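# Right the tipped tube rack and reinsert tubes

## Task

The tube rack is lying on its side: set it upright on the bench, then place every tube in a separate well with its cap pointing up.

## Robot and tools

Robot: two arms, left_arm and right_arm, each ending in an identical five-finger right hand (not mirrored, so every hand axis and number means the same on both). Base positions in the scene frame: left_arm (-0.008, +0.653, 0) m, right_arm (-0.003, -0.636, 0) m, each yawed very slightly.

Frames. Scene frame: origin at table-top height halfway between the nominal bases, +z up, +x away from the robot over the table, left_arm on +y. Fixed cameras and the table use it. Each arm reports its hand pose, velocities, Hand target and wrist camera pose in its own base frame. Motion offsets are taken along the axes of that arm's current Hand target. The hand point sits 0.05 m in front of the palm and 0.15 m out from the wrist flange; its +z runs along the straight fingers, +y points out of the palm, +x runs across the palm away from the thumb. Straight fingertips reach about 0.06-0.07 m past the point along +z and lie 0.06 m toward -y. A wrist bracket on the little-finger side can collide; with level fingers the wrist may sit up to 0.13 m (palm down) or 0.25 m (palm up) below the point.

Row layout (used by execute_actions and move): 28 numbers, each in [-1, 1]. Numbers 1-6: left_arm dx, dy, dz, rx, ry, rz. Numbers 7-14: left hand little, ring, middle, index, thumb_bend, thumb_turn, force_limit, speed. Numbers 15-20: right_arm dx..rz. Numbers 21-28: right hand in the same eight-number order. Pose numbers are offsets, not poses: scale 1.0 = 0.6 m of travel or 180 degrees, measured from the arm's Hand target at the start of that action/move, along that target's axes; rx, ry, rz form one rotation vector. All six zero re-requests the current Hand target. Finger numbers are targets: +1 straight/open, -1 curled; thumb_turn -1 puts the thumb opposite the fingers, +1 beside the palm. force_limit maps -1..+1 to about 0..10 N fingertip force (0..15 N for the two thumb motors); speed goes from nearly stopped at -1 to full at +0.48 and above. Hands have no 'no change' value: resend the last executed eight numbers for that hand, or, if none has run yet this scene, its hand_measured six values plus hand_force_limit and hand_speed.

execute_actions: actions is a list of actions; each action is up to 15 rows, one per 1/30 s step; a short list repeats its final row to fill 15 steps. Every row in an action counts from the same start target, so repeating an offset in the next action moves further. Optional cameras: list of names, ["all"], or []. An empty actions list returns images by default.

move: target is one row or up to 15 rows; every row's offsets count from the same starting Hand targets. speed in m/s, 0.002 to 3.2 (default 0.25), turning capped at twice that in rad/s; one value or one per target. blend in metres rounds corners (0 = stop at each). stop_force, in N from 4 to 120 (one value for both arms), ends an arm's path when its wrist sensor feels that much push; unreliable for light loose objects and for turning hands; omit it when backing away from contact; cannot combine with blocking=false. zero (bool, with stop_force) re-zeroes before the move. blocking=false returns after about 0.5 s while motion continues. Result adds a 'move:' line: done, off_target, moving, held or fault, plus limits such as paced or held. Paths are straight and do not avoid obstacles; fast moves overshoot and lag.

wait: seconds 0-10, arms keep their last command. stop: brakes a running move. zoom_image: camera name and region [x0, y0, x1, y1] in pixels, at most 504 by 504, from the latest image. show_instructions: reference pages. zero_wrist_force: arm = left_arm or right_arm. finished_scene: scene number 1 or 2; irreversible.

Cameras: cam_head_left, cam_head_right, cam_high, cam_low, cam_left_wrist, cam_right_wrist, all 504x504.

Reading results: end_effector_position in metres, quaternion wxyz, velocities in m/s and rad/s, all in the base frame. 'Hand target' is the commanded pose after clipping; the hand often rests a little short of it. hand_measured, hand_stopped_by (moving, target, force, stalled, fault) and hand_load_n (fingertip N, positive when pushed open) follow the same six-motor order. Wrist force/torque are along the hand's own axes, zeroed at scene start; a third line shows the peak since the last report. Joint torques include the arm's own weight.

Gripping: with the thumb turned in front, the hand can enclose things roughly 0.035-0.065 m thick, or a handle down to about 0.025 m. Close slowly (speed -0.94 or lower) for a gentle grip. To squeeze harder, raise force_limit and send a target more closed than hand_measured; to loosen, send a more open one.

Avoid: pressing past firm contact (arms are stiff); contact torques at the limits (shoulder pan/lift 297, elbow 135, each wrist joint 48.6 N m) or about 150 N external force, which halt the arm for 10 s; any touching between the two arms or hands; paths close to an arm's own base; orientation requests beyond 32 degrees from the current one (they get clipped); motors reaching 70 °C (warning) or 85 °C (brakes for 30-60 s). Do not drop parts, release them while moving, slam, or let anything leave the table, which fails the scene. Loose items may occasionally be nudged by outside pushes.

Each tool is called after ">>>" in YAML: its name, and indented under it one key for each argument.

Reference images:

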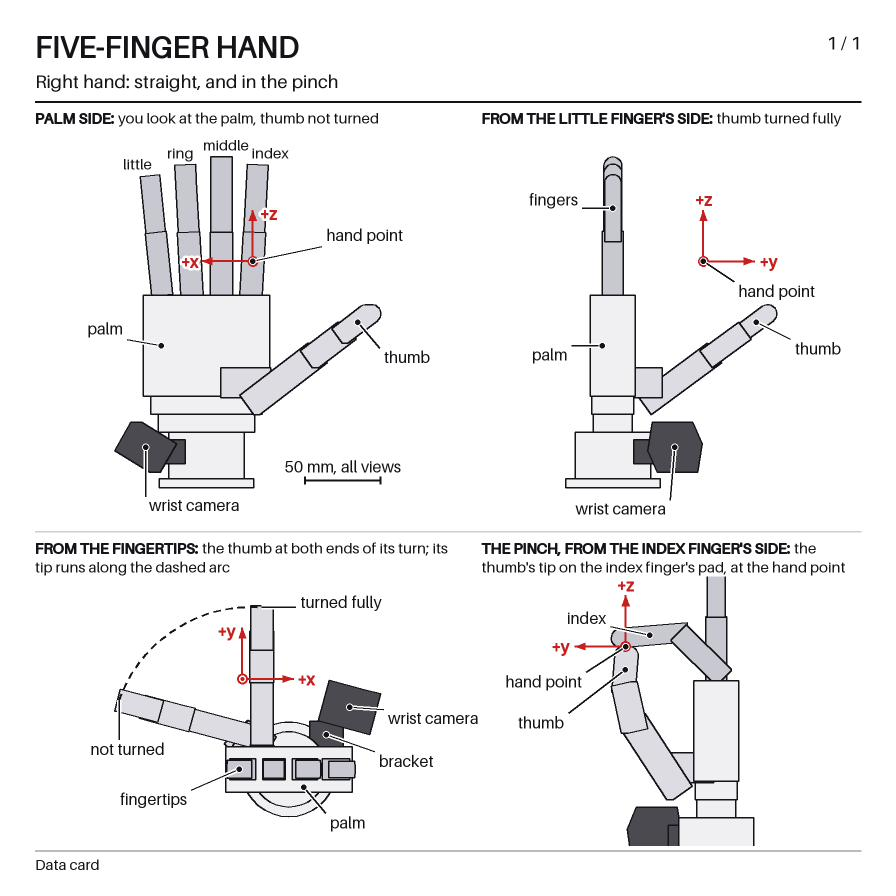

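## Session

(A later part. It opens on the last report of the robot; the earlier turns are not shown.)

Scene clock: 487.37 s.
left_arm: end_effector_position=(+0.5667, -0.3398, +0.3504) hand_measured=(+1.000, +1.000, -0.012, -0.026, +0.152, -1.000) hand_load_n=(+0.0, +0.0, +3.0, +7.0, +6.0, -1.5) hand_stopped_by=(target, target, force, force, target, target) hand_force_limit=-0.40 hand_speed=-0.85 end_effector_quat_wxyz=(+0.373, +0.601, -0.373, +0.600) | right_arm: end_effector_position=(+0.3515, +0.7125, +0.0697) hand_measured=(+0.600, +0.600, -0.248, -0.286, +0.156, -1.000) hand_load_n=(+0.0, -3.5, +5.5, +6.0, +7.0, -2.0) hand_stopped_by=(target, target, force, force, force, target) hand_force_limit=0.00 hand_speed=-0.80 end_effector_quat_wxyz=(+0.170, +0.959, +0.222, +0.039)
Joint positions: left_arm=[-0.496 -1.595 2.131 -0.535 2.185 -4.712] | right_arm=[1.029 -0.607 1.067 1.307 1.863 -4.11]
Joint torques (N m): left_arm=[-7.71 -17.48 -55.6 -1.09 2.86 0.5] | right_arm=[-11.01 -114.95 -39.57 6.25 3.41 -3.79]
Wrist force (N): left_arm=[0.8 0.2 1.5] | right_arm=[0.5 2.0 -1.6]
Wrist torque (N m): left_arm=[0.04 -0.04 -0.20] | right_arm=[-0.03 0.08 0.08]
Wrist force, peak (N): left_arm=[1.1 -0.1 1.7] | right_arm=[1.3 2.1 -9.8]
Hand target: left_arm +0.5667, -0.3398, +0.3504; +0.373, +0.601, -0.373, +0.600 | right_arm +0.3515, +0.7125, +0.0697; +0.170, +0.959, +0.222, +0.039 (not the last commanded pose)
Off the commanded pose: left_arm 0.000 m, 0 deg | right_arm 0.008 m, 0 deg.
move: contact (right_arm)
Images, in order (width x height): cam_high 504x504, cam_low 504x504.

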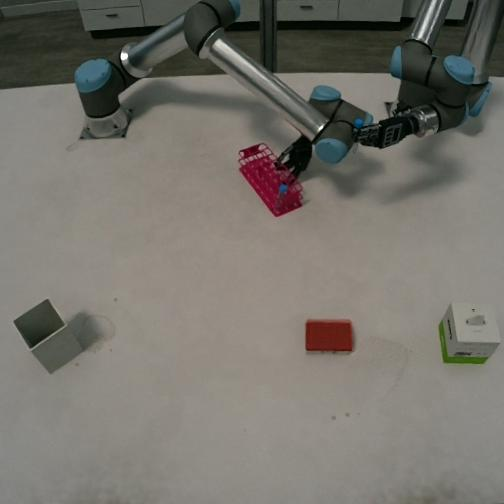

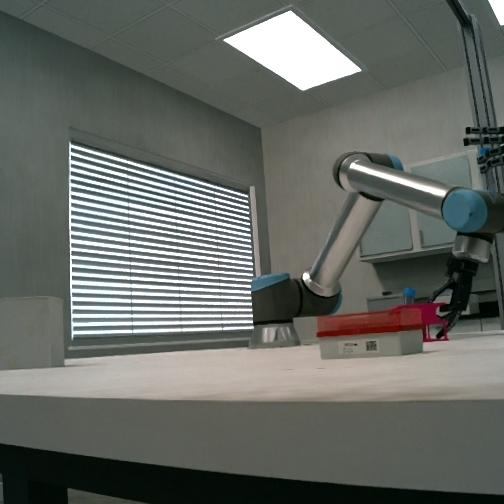

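>>> move:
  target: [0,0,0,0,0,0,1,1,-0.3,-0.3,0.15,-1,-0.4,-0.85,0,0,0,0,0,0,0.6,0.6,-0.4,-0.4,1,-1,0,-0.5]
  speed: 0.02
  cameras: []

>>> move:
  target: [0,0,0,0,0,0,1,1,-0.3,-0.3,0.15,-1,-0.4,-0.85,0,0.0034,-0.0094,0,0,0,0.6,0.6,0,0,1,-1,0,-0.5]
  speed: 0.02
  cameras: ["cam_low","cam_high","cam_right_wrist"]

>>> zoom_image:
  camera: "cam_low"
  region: [350, 250, 500, 400]

>>> zoom_image:
  camera: "cam_high"
  region: [220, 120, 320, 220]

Scene clock: 500.07 s.
left_arm: end_effector_position=(+0.5667, -0.3398, +0.3504) hand_measured=(+1.000, +1.000, -0.012, -0.026, +0.152, -1.000) hand_load_n=(+0.0, +0.0, +3.0, +7.5, +6.0, -2.0) hand_stopped_by=(target, target, force, force, target, target) hand_force_limit=-0.40 hand_speed=-0.85 end_effector_quat_wxyz=(+0.373, +0.601, -0.373, +0.600) | right_arm: end_effector_position=(+0.3515, +0.7125, +0.0697) hand_measured=(+0.600, +0.600, -0.248, -0.286, +1.000, -1.000) hand_load_n=(+0.0, -3.0, +0.0, +0.0, +0.0, +0.0) hand_stopped_by=(target, target, force, force, target, target) hand_force_limit=0.00 hand_speed=-0.50 end_effector_quat_wxyz=(+0.170, +0.959, +0.222, +0.039)
Joint positions: left_arm=[-0.496 -1.595 2.131 -0.535 2.185 -4.712] | right_arm=[1.029 -0.607 1.067 1.307 1.863 -4.11]
Joint torques (N m): left_arm=[-6.35 -17.4 -54.38 -0.94 3.05 0.63] | right_arm=[-10.41 -112.26 -38.41 4.08 3.6 -3.6]
Wrist force (N): left_arm=[0.8 -0.3 1.5] | right_arm=[0.8 2.5 -2.7]
Wrist torque (N m): left_arm=[-0.02 -0.03 -0.22] | right_arm=[0.00 0.08 0.09]
Wrist force, peak (N): left_arm=[1.1 0.1 1.7] | right_arm=[0.6 2.9 -3.4]
Hand target: left_arm +0.5667, -0.3398, +0.3504; +0.373, +0.601, -0.373, +0.600 | right_arm +0.3515, +0.7125, +0.0697; +0.170, +0.959, +0.222, +0.039
Off the commanded pose: left_arm 0.000 m, 0 deg | right_arm 0.000 m, 0 deg.
move: done
No camera images: "cameras" was empty.

Scene clock: 500.77 s.
left_arm: end_effector_position=(+0.5667, -0.3398, +0.3504) hand_measured=(+1.000, +1.000, -0.012, -0.026, +0.152, -1.000) hand_load_n=(+0.0, +0.0, +3.0, +7.0, +6.0, -1.5) hand_stopped_by=(target, target, force, force, target, target) hand_force_limit=-0.40 hand_speed=-0.85 end_effector_quat_wxyz=(+0.373, +0.601, -0.373, +0.600) | right_arm: end_effector_position=(+0.3515, +0.7125, +0.0758) hand_measured=(+0.600, +0.600, +0.000, +0.000, +1.000, -1.000) hand_load_n=(+0.0, +0.0, +0.5, +0.0, +0.0, +0.0) hand_stopped_by=(target, target, target, target, target, target) hand_force_limit=0.00 hand_speed=-0.50 end_effector_quat_wxyz=(+0.170, +0.959, +0.222, +0.039)
Joint positions: left_arm=[-0.496 -1.595 2.131 -0.535 2.185 -4.712] | right_arm=[1.029 -0.612 1.065 1.314 1.863 -4.11]
Joint torques (N m): left_arm=[-5.29 -17.74 -54.84 -1.37 3.03 0.59] | right_arm=[-6.64 -98.87 -38.37 4.49 2.24 -2.77]
Wrist force (N): left_arm=[0.8 0.0 1.5] | right_arm=[0.9 0.3 -0.1]
Wrist torque (N m): left_arm=[0.01 -0.04 -0.21] | right_arm=[-0.04 -0.01 0.02]
Wrist force, peak (N): left_arm=[0.9 -0.4 1.6] | right_arm=[0.5 5.1 -12.6]
Hand target: left_arm +0.5667, -0.3398, +0.3504; +0.373, +0.601, -0.373, +0.600 | right_arm +0.3515, +0.7125, +0.0757; +0.170, +0.959, +0.222, +0.039
Off the commanded pose: left_arm 0.000 m, 0 deg | right_arm 0.000 m, 0 deg.
move: done
camera_calibration:
cam_right_wrist: T_world_to_cam=[[0.632412, -0.688876, 0.354267, 0.240851], [-0.746515, -0.41989, 0.516146, 0.519492], [-0.206808, -0.590883, -0.7798, 0.661565], [0, 0, 0, 1]] pos_world=[0.372309, 0.774953, 0.162429]
Images, in order (width x height): cam_high 504x504, cam_low 504x504, cam_right_wrist 504x504.

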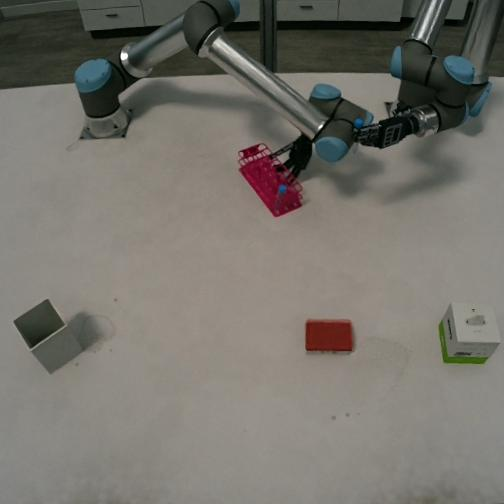

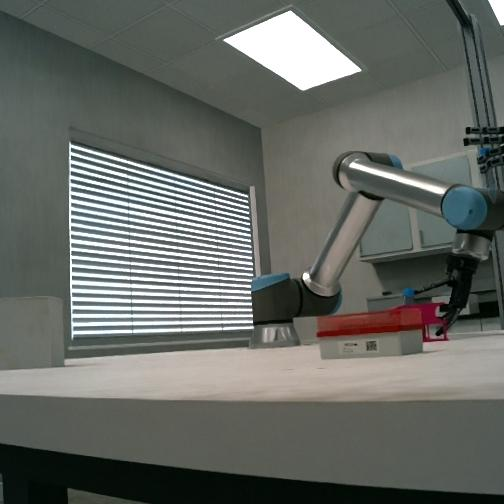

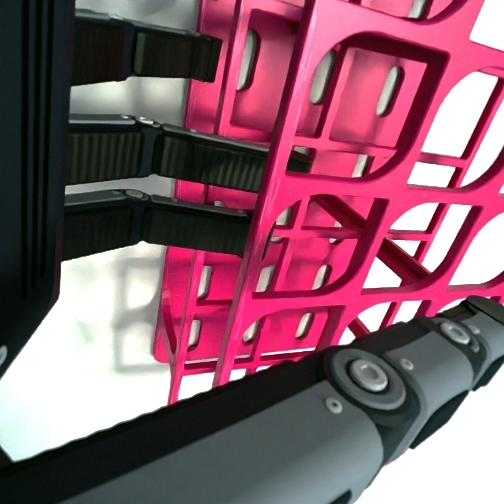

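Scaled by 3.360 from the camera's 504x504 image, which has a finer 720x720 frame.

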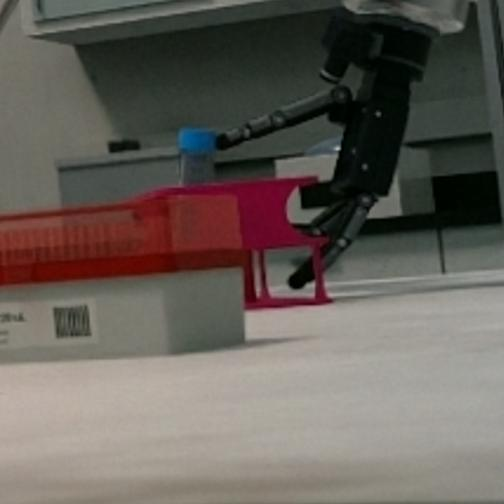

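Scaled by 5.040 from the camera's 504x504 image, which has a finer 720x720 frame.

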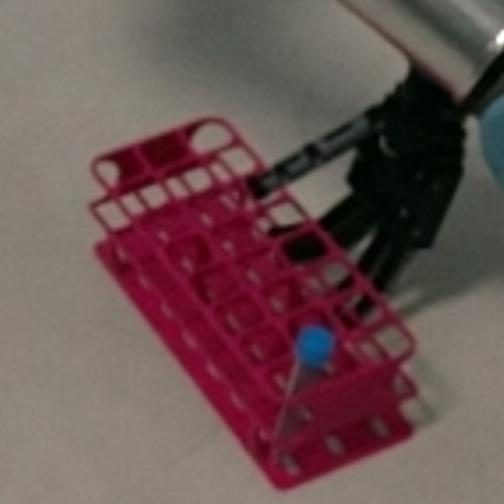

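>>> move:
  target:
    - [0,0,0,0,0,0,1,1,-0.3,-0.3,0.15,-1,-0.4,-0.85,0,-0.1723,-0.0627,0,0,0,0.6,0.6,0,0,1,-1,0,-0.5]
    - [0,0,0,0,0,0,1,1,-0.3,-0.3,0.15,-1,-0.4,-0.85,0,-0.0583,-0.376,0,0,0,0.6,0.6,0,0,1,-1,0,-0.5]
  speed: [0.06,0.25]
  blend: [0.01,0]
  cameras: ["all"]

>>> zoom_image:
  camera: "cam_high"
  region: [220, 120, 320, 220]

>>> zoom_image:
  camera: "cam_low"
  region: [350, 250, 500, 400]

Scene clock: 511.13 s.
left_arm: end_effector_position=(+0.5667, -0.3398, +0.3504) hand_measured=(+1.000, +1.000, -0.012, -0.026, +0.152, -1.000) hand_load_n=(+0.0, +0.0, +4.0, +6.5, +6.0, -1.0) hand_stopped_by=(target, target, force, force, target, target) hand_force_limit=-0.40 hand_speed=-0.85 end_effector_quat_wxyz=(+0.373, +0.601, -0.373, +0.600) | right_arm: end_effector_position=(+0.3029, +0.8111, +0.1916) hand_measured=(+0.600, +0.600, +0.000, +0.000, +1.000, -1.000) hand_load_n=(+0.0, +0.0, +0.0, +0.0, +0.0, +0.0) hand_stopped_by=(target, target, target, target, target, target) hand_force_limit=0.00 hand_speed=-0.50 end_effector_quat_wxyz=(+0.169, +0.959, +0.222, +0.039)
Joint positions: left_arm=[-0.496 -1.595 2.131 -0.535 2.185 -4.712] | right_arm=[1.124 -0.523 0.682 1.633 1.843 -4.013]
Joint torques (N m): left_arm=[-6.76 -16.99 -52.44 -1.13 3.22 0.53] | right_arm=[-8.49 -94.46 -37.5 4.01 1.58 -3.68]
Wrist force (N): left_arm=[0.8 -0.2 1.2] | right_arm=[-0.3 0.5 -0.4]
Wrist torque (N m): left_arm=[0.00 -0.03 -0.21] | right_arm=[0.01 0.18 -0.24]
Wrist force, peak (N): left_arm=[1.5 -1.4 0.7] | right_arm=[0.2 5.4 -13.4]
Hand target: left_arm +0.5667, -0.3398, +0.3504; +0.373, +0.601, -0.373, +0.600 | right_arm +0.3029, +0.8111, +0.1915; +0.169, +0.959, +0.222, +0.039 (not the last commanded pose)
Off the commanded pose: left_arm 0.000 m, 0 deg | right_arm 0.084 m, 0 deg.
move: held (right_arm; a check stopped the path); path passed 1 of 2 targets; limits=held
pose unreachable (right arm): on one or more control steps of this call, first in action 0 (counted from 0), this arm could not follow its commanded pose, so it was not sent that pose on those steps. It may still have moved: this result reports where it is.
cause: moving toward the commanded pose would bring a part of the arm too close to another arm (a part of this arm just beyond joint 4 (wrist 1) and a part of the left arm just beyond its joint 3 (elbow), along the way the arms are being sent, or toward where that arm still pushes).
camera_calibration:
cam_left_wrist: T_world_to_cam=[[-0.862978, -0.46133, 0.20602, 0.266134], [-0.406966, 0.393055, -0.824552, 0.648846], [0.299413, -0.795414, -0.526943, -0.146082], [0, 0, 0, 1]] pos_world=[0.537465, -0.248452, 0.403201]
cam_right_wrist: T_world_to_cam=[[0.632485, -0.688956, 0.35398, 0.298681], [-0.746507, -0.420286, 0.515836, 0.465317], [-0.206615, -0.590507, -0.780135, 0.799835], [0, 0, 0, 1]] pos_world=[0.32371, 0.873653, 0.278225]

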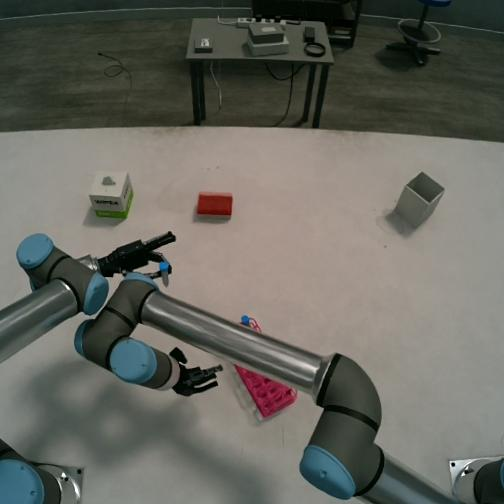

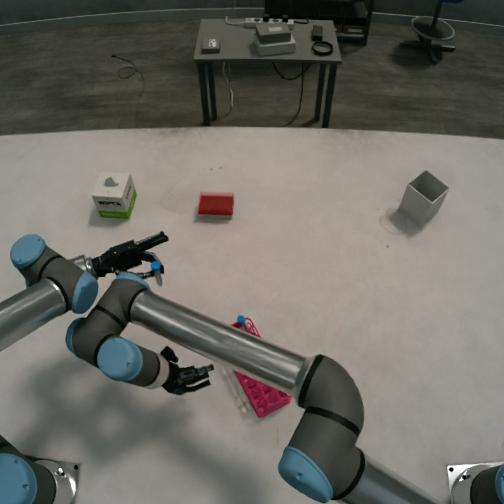

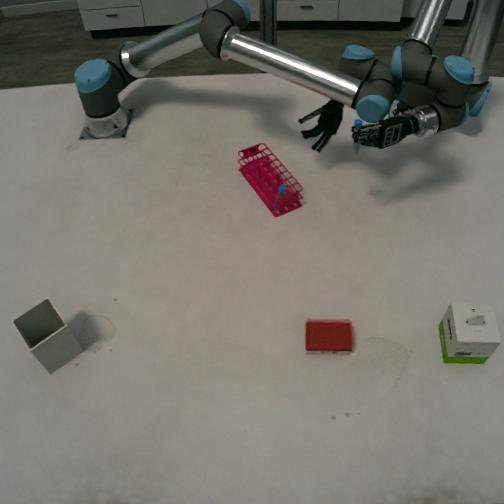

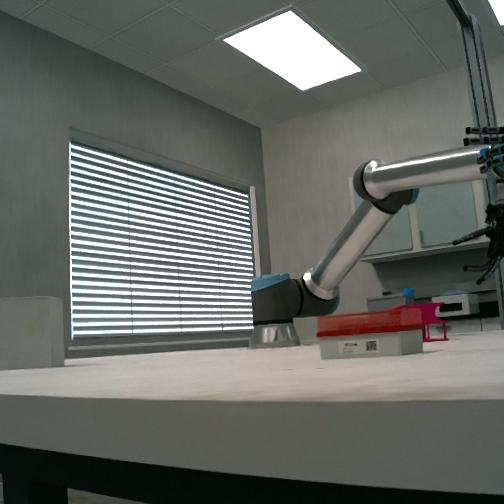

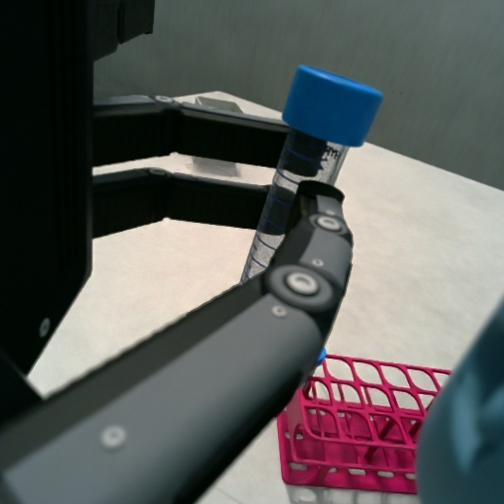

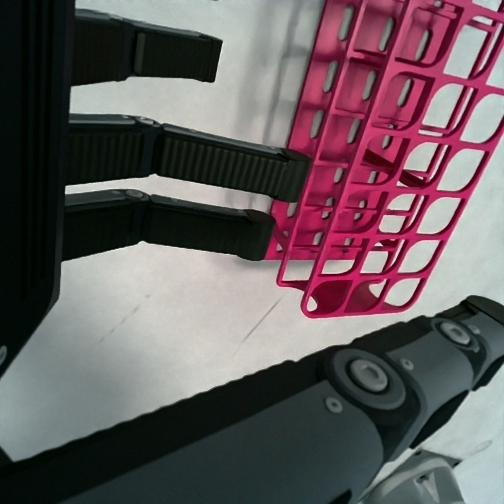

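Scaled by 5.040 from the camera's 504x504 image, which has a finer 720x720 frame.

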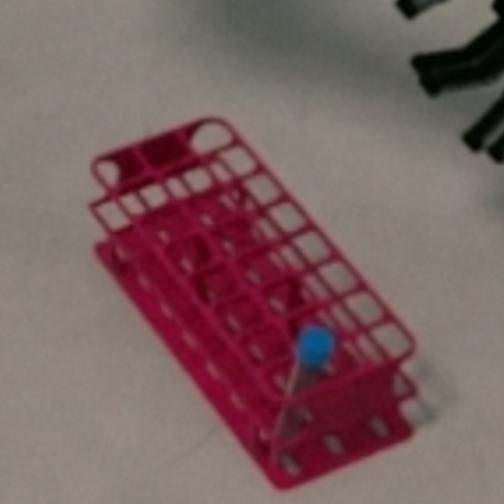

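Scaled by 3.360 from the camera's 504x504 image, which has a finer 720x720 frame.

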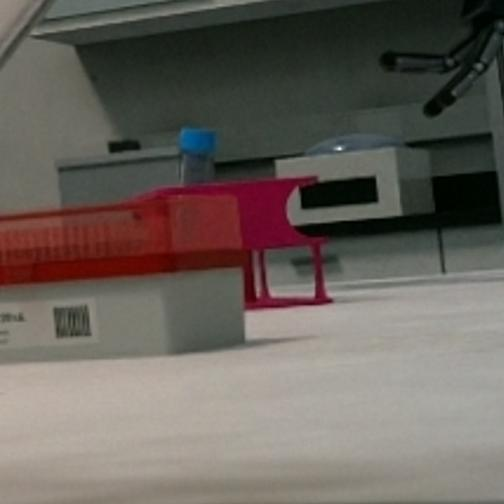

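>>> move:
  target:
    - [0,0,0,0,0,0,1,1,-0.3,-0.3,0.15,-1,-0.4,-0.85,0,0.2023,-0.0683,0,0,0,0.6,0.6,0,0,1,-1,0,-0.5]
    - [0,0,0,0,0,0,1,1,-0.3,-0.3,0.15,-1,-0.4,-0.85,-0.0667,0.5383,-0.017,0.25,0,0,0.6,0.6,0,0,1,-1,0,-0.5]
    - [0,0,0,0,0,0,1,1,-0.3,-0.3,0.15,-1,-0.4,-0.85,-0.132,0.8573,0.0653,0.5,0,0,0.6,0.6,0,0,1,-1,0,-0.5]
  speed: 0.35
  blend: [0.03,0.05,0]
  cameras: ["all"]

>>> zoom_image:
  camera: "cam_head_left"
  region: [200, 290, 340, 430]

>>> zoom_image:
  camera: "cam_left_wrist"
  region: [204, 60, 504, 360]

Scene clock: 521.87 s.
left_arm: end_effector_position=(+0.5667, -0.3398, +0.3504) hand_measured=(+1.000, +1.000, -0.012, -0.026, +0.152, -1.000) hand_load_n=(+0.0, +0.0, +4.0, +7.0, +6.0, -0.5) hand_stopped_by=(target, target, force, force, target, target) hand_force_limit=-0.40 hand_speed=-0.85 end_effector_quat_wxyz=(+0.373, +0.601, -0.373, +0.600) | right_arm: end_effector_position=(+0.3106, +0.7956, +0.2055) hand_measured=(+0.600, +0.600, +0.000, +0.000, +1.000, -1.000) hand_load_n=(+0.0, +0.0, +0.0, +0.0, +0.0, +0.0) hand_stopped_by=(target, target, target, target, target, target) hand_force_limit=0.00 hand_speed=-0.50 end_effector_quat_wxyz=(+0.170, +0.959, +0.222, +0.039)
Joint positions: left_arm=[-0.496 -1.595 2.131 -0.535 2.185 -4.712] | right_arm=[1.11 -0.56 0.729 1.621 1.846 -4.027]
Joint torques (N m): left_arm=[-3.64 -18.34 -47.69 -0.59 3.14 0.59] | right_arm=[11.03 -85.69 -29.18 7.04 -3.18 2.19]
Wrist force (N): left_arm=[0.9 -0.4 1.5] | right_arm=[0.3 1.0 -0.5]
Wrist torque (N m): left_arm=[-0.04 -0.05 -0.21] | right_arm=[0.11 0.09 0.11]
Wrist force, peak (N): left_arm=[1.2 -0.2 1.7] | right_arm=[2.6 17.4 -8.6]
Hand target: left_arm +0.5667, -0.3398, +0.3504; +0.373, +0.601, -0.373, +0.600 | right_arm +0.3105, +0.7956, +0.2054; +0.170, +0.959, +0.222, +0.039 (not the last commanded pose)
Off the commanded pose: left_arm 0.000 m, 0 deg | right_arm 0.502 m, 90 deg.
move: held (right_arm; a check stopped the path); path passed 0 of 3 targets; limits=held
pose unreachable (right arm): on one or more control steps of this call, first in action 0 (counted from 0), this arm could not follow its commanded pose, so it was not sent that pose on those steps. It may still have moved: this result reports where it is.
cause: moving toward the commanded pose would bring a part of the arm too close to another arm (a part of this arm just beyond joint 4 (wrist 1) and a part of the left arm just beyond its joint 3 (elbow), 13 mm apart when this arm was first held).
camera_calibration:
cam_left_wrist: T_world_to_cam=[[-0.862978, -0.46133, 0.20602, 0.266134], [-0.406966, 0.393055, -0.824552, 0.648846], [0.299413, -0.795414, -0.526943, -0.146082], [0, 0, 0, 1]] pos_world=[0.537465, -0.248452, 0.403201]
cam_right_wrist: T_world_to_cam=[[0.632373, -0.68876, 0.354562, 0.277846], [-0.746491, -0.419487, 0.516509, 0.456563], [-0.207016, -0.591304, -0.779425, 0.803754], [0, 0, 0, 1]] pos_world=[0.331508, 0.858154, 0.292133]

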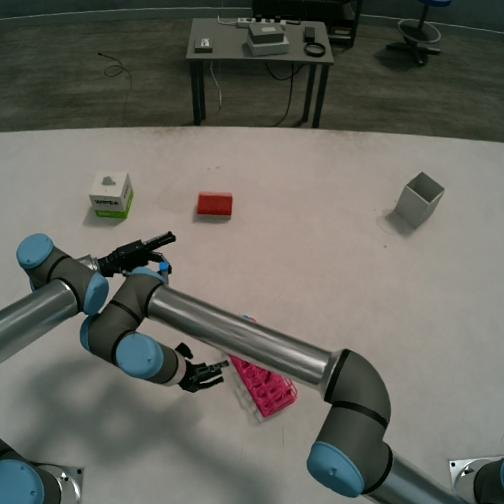

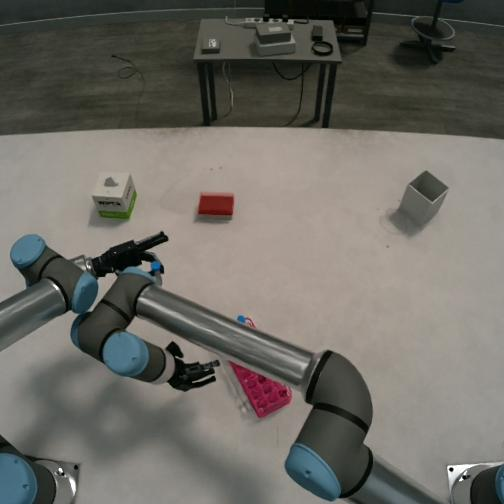

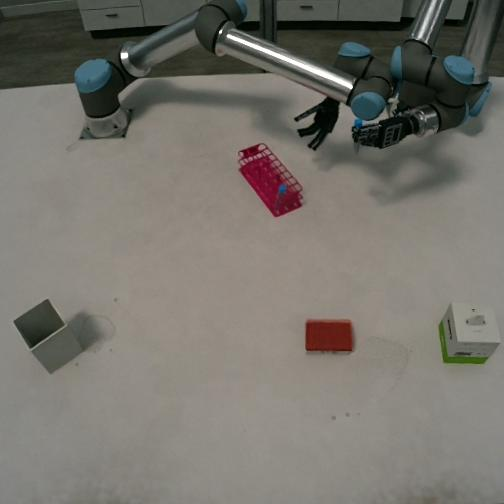

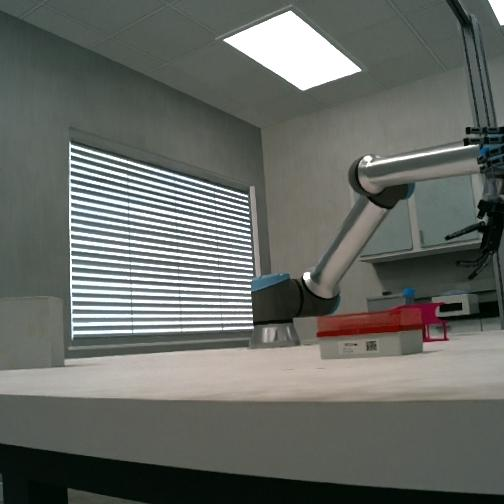

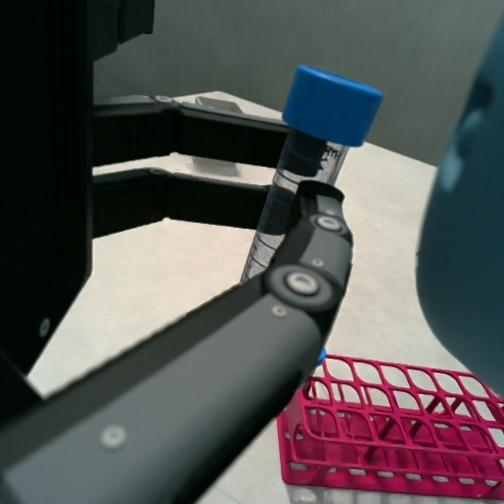

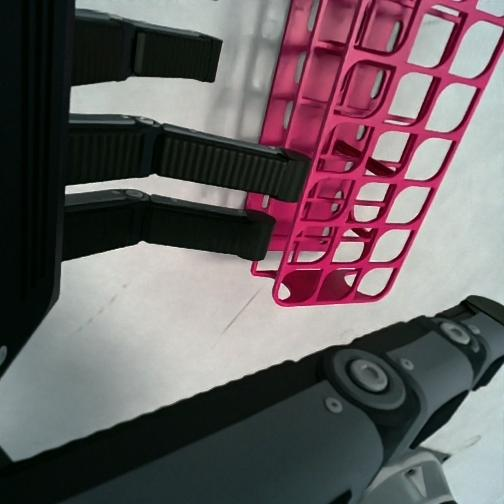

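Scaled by 3.600 from the camera's 504x504 image, which has a finer 720x720 frame.

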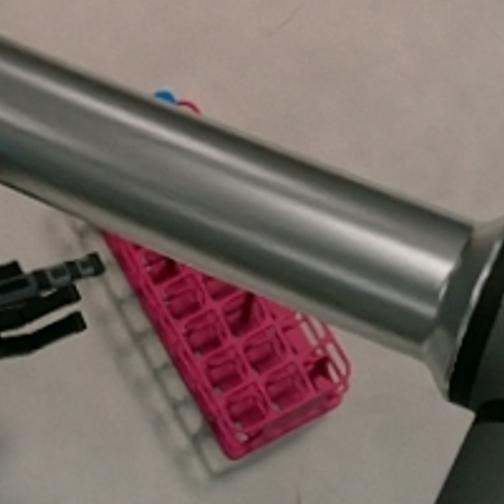

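Scaled by 1.680 from the camera's 504x504 image, which has a finer 720x720 frame.

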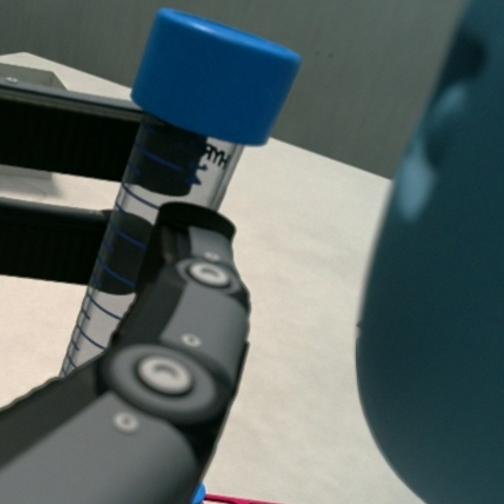

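>>> move:
  target: [0,0,0,0,0,0,1,1,-0.3,-0.3,0.15,-1,-0.4,-0.85,-0.155,0.1905,0.0693,0,0,0,0.6,0.6,0,0,1,-1,0,-0.5]
  speed: 0.15
  cameras: ["cam_head_left"]

Scene clock: 531.50 s.
left_arm: end_effector_position=(+0.5667, -0.3398, +0.3504) hand_measured=(+1.000, +1.000, -0.012, -0.026, +0.152, -1.000) hand_load_n=(+0.0, +0.0, +4.0, +6.5, +6.0, -0.5) hand_stopped_by=(target, target, force, force, target, target) hand_force_limit=-0.40 hand_speed=-0.85 end_effector_quat_wxyz=(+0.373, +0.601, -0.373, +0.600) | right_arm: end_effector_position=(+0.2806, +0.6454, +0.2057) hand_measured=(+0.600, +0.600, +0.000, +0.000, +1.000, -1.000) hand_load_n=(+0.0, +0.0, +0.0, +0.5, +0.0, +0.0) hand_stopped_by=(target, target, target, target, target, target) hand_force_limit=0.00 hand_speed=-0.50 end_effector_quat_wxyz=(+0.170, +0.959, +0.222, +0.039)
Joint positions: left_arm=[-0.496 -1.595 2.131 -0.535 2.185 -4.712] | right_arm=[1.061 -0.85 1.264 1.363 1.857 -4.077]
Joint torques (N m): left_arm=[0.7 -18.47 -42.22 -1.14 2.82 0.68] | right_arm=[13.49 -98.81 -28.41 3.86 -0.59 2.53]
Wrist force (N): left_arm=[0.8 -0.1 1.4] | right_arm=[0.6 0.7 0.1]
Wrist torque (N m): left_arm=[0.01 -0.04 -0.21] | right_arm=[0.02 0.01 0.08]
Wrist force, peak (N): left_arm=[1.1 0.0 1.7] | right_arm=[-0.3 1.8 0.7]
Hand target: left_arm +0.5667, -0.3398, +0.3504; +0.373, +0.601, -0.373, +0.600 | right_arm +0.2805, +0.6454, +0.2057; +0.170, +0.959, +0.222, +0.039
Off the commanded pose: left_arm 0.000 m, 0 deg | right_arm 0.000 m, 0 deg.
move: done
Images, in order (width x height): cam_head_left 504x504.

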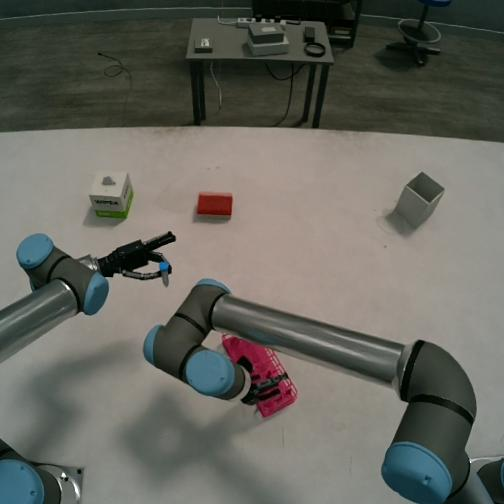

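>>> move:
  target:
    - [0,0,0,0,0,0,1,1,-0.3,-0.3,0.15,-1,-0.4,-0.85,0,0.1595,-0.0483,0.1,0,0,0.6,0.6,0,0,1,-1,0,-0.5]
    - [0,0,0,0,0,0,1,1,-0.3,-0.3,0.15,-1,-0.4,-0.85,-0.0225,0.6098,0.0018,0.5,0,0,0.6,0.6,0,0,1,-1,0,-0.5]
  speed: 0.35
  blend: [0.03,0]
  cameras: ["all"]

>>> zoom_image:
  camera: "cam_head_left"
  region: [200, 290, 340, 430]

>>> zoom_image:
  camera: "cam_left_wrist"
  region: [254, 300, 504, 504]

>>> zoom_image:
  camera: "cam_head_left"
  region: [90, 210, 190, 310]

Scene clock: 541.97 s.
left_arm: end_effector_position=(+0.5667, -0.3398, +0.3504) hand_measured=(+1.000, +1.000, -0.012, -0.026, +0.152, -1.000) hand_load_n=(+0.0, +0.0, +4.0, +6.5, +5.5, -0.5) hand_stopped_by=(target, target, force, force, target, target) hand_force_limit=-0.40 hand_speed=-0.85 end_effector_quat_wxyz=(+0.373, +0.601, -0.373, +0.600) | right_arm: end_effector_position=(+0.4197, +0.3305, +0.3302) hand_measured=(+0.600, +0.600, +0.000, +0.000, +1.000, -1.000) hand_load_n=(+0.0, +0.0, +0.0, +0.0, +0.0, +0.0) hand_stopped_by=(target, target, target, target, target, target) hand_force_limit=0.00 hand_speed=-0.50 end_effector_quat_wxyz=(-0.558, +0.798, +0.185, -0.130)
Joint positions: left_arm=[-0.496 -1.595 2.131 -0.535 2.185 -4.712] | right_arm=[-0.068 -1.264 1.999 1.775 0.621 -5.746]
Joint torques (N m): left_arm=[-3.82 -16.1 -35.31 -1.43 3.26 1.11] | right_arm=[-12.26 -61.93 -22.86 5.67 -3.64 -3.79]
Wrist force (N): left_arm=[0.5 0.1 1.5] | right_arm=[-0.2 -0.7 0.2]
Wrist torque (N m): left_arm=[0.04 0.00 -0.22] | right_arm=[-0.06 0.04 -0.17]
Wrist force, peak (N): left_arm=[1.2 0.0 1.6] | right_arm=[0.1 -2.2 1.0]
Hand target: left_arm +0.5667, -0.3398, +0.3504; +0.373, +0.601, -0.373, +0.600 | right_arm +0.4197, +0.3305, +0.3303; -0.558, +0.798, +0.185, -0.130
Off the commanded pose: left_arm 0.000 m, 0 deg | right_arm 0.000 m, 0 deg.
move: done
camera_calibration:
cam_left_wrist: T_world_to_cam=[[-0.862978, -0.46133, 0.20602, 0.266134], [-0.406966, 0.393055, -0.824552, 0.648846], [0.299413, -0.795414, -0.526943, -0.146082], [0, 0, 0, 1]] pos_world=[0.537465, -0.248452, 0.403201]
cam_right_wrist: T_world_to_cam=[[0.393447, -0.202432, -0.896784, 0.197151], [-0.540782, -0.83981, -0.0476867, 0.517416], [-0.743475, 0.503727, -0.439892, 0.399605], [0, 0, 0, 1]] pos_world=[0.499337, 0.273149, 0.377259]

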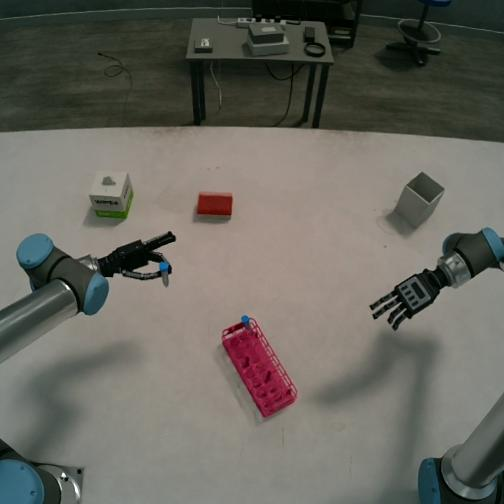

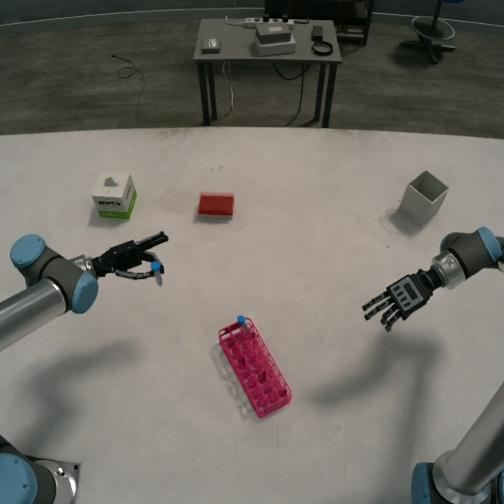

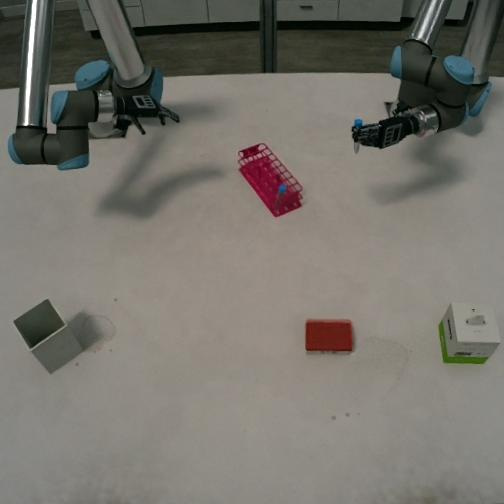

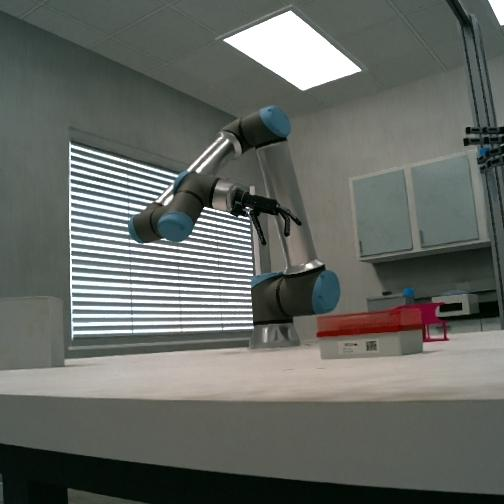

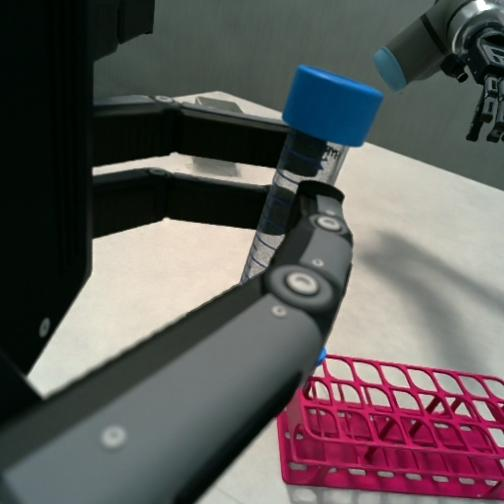

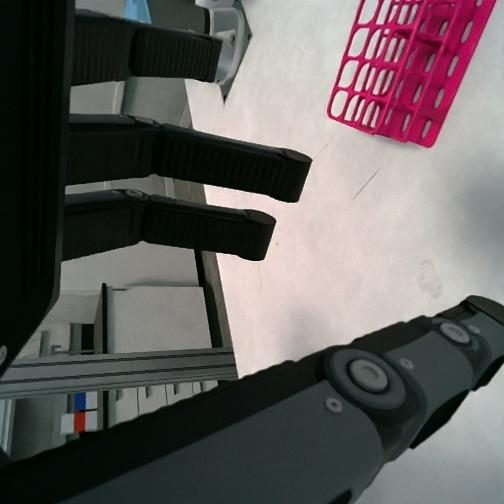

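Scaled by 3.600 from the camera's 504x504 image, which has a finer 720x720 frame.

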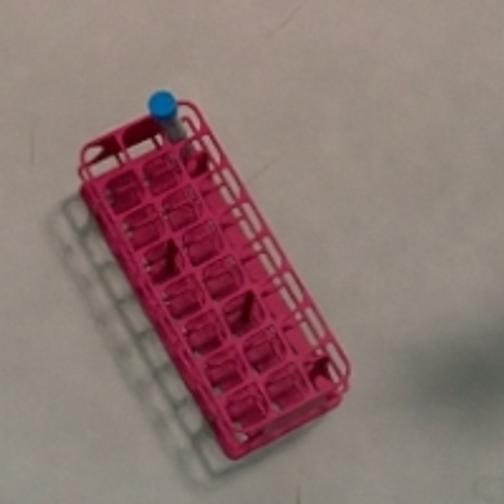

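Scaled by 2.016 from the camera's 504x504 image, which has a finer 720x720 frame.

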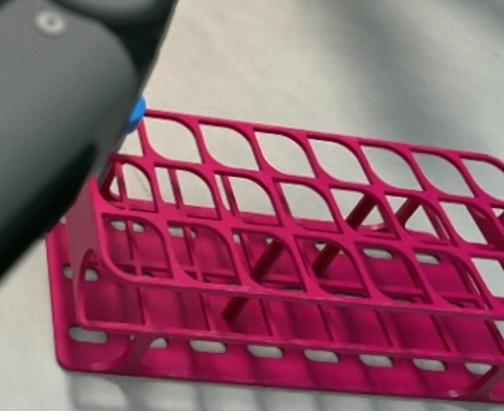

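Scaled by 5.040 from the camera's 504x504 image, which has a finer 720x720 frame.

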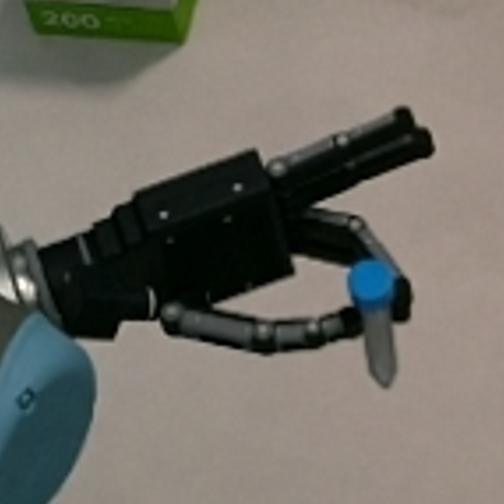

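>>> zoom_image:
  camera: "cam_head_left"
  region: [215, 310, 305, 400]

>>> zoom_image:
  camera: "cam_head_left"
  region: [235, 355, 305, 425]

>>> zoom_image:
  camera: "cam_high"
  region: [230, 135, 310, 225]

>>> zoom_image:
  camera: "cam_left_wrist"
  region: [270, 334, 440, 504]

Scaled by 5.600 from the camera's 504x504 image, which has a finer 720x720 frame.

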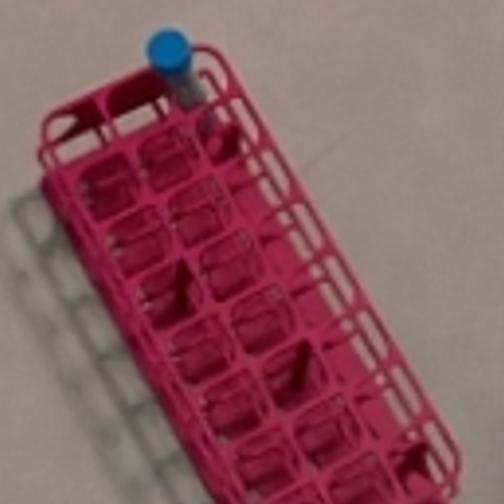

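Scaled by 7.200 from the camera's 504x504 image, which has a finer 720x720 frame.

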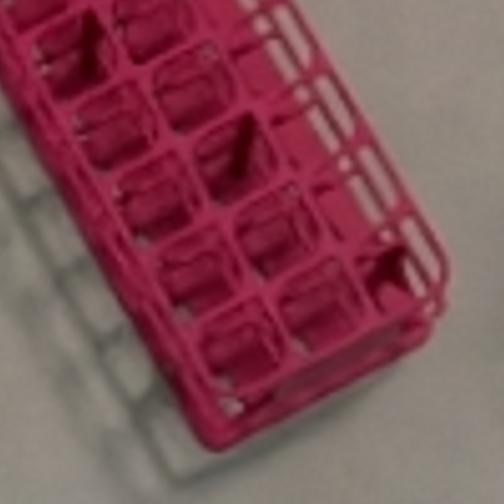

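Scaled by 5.600 from the camera's 504x504 image, which has a finer 720x720 frame.

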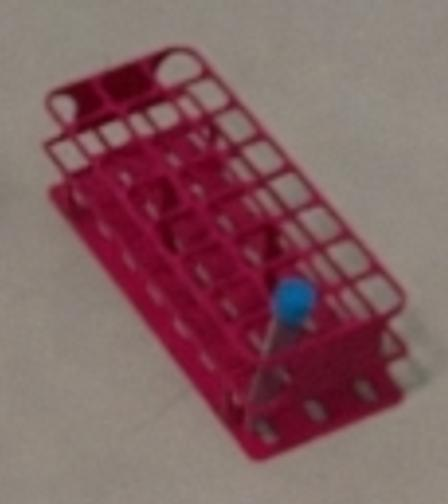

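Scaled by 2.965 from the camera's 504x504 image, which has a finer 720x720 frame.

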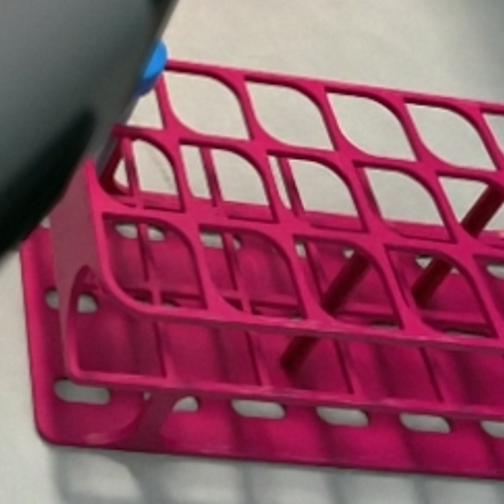

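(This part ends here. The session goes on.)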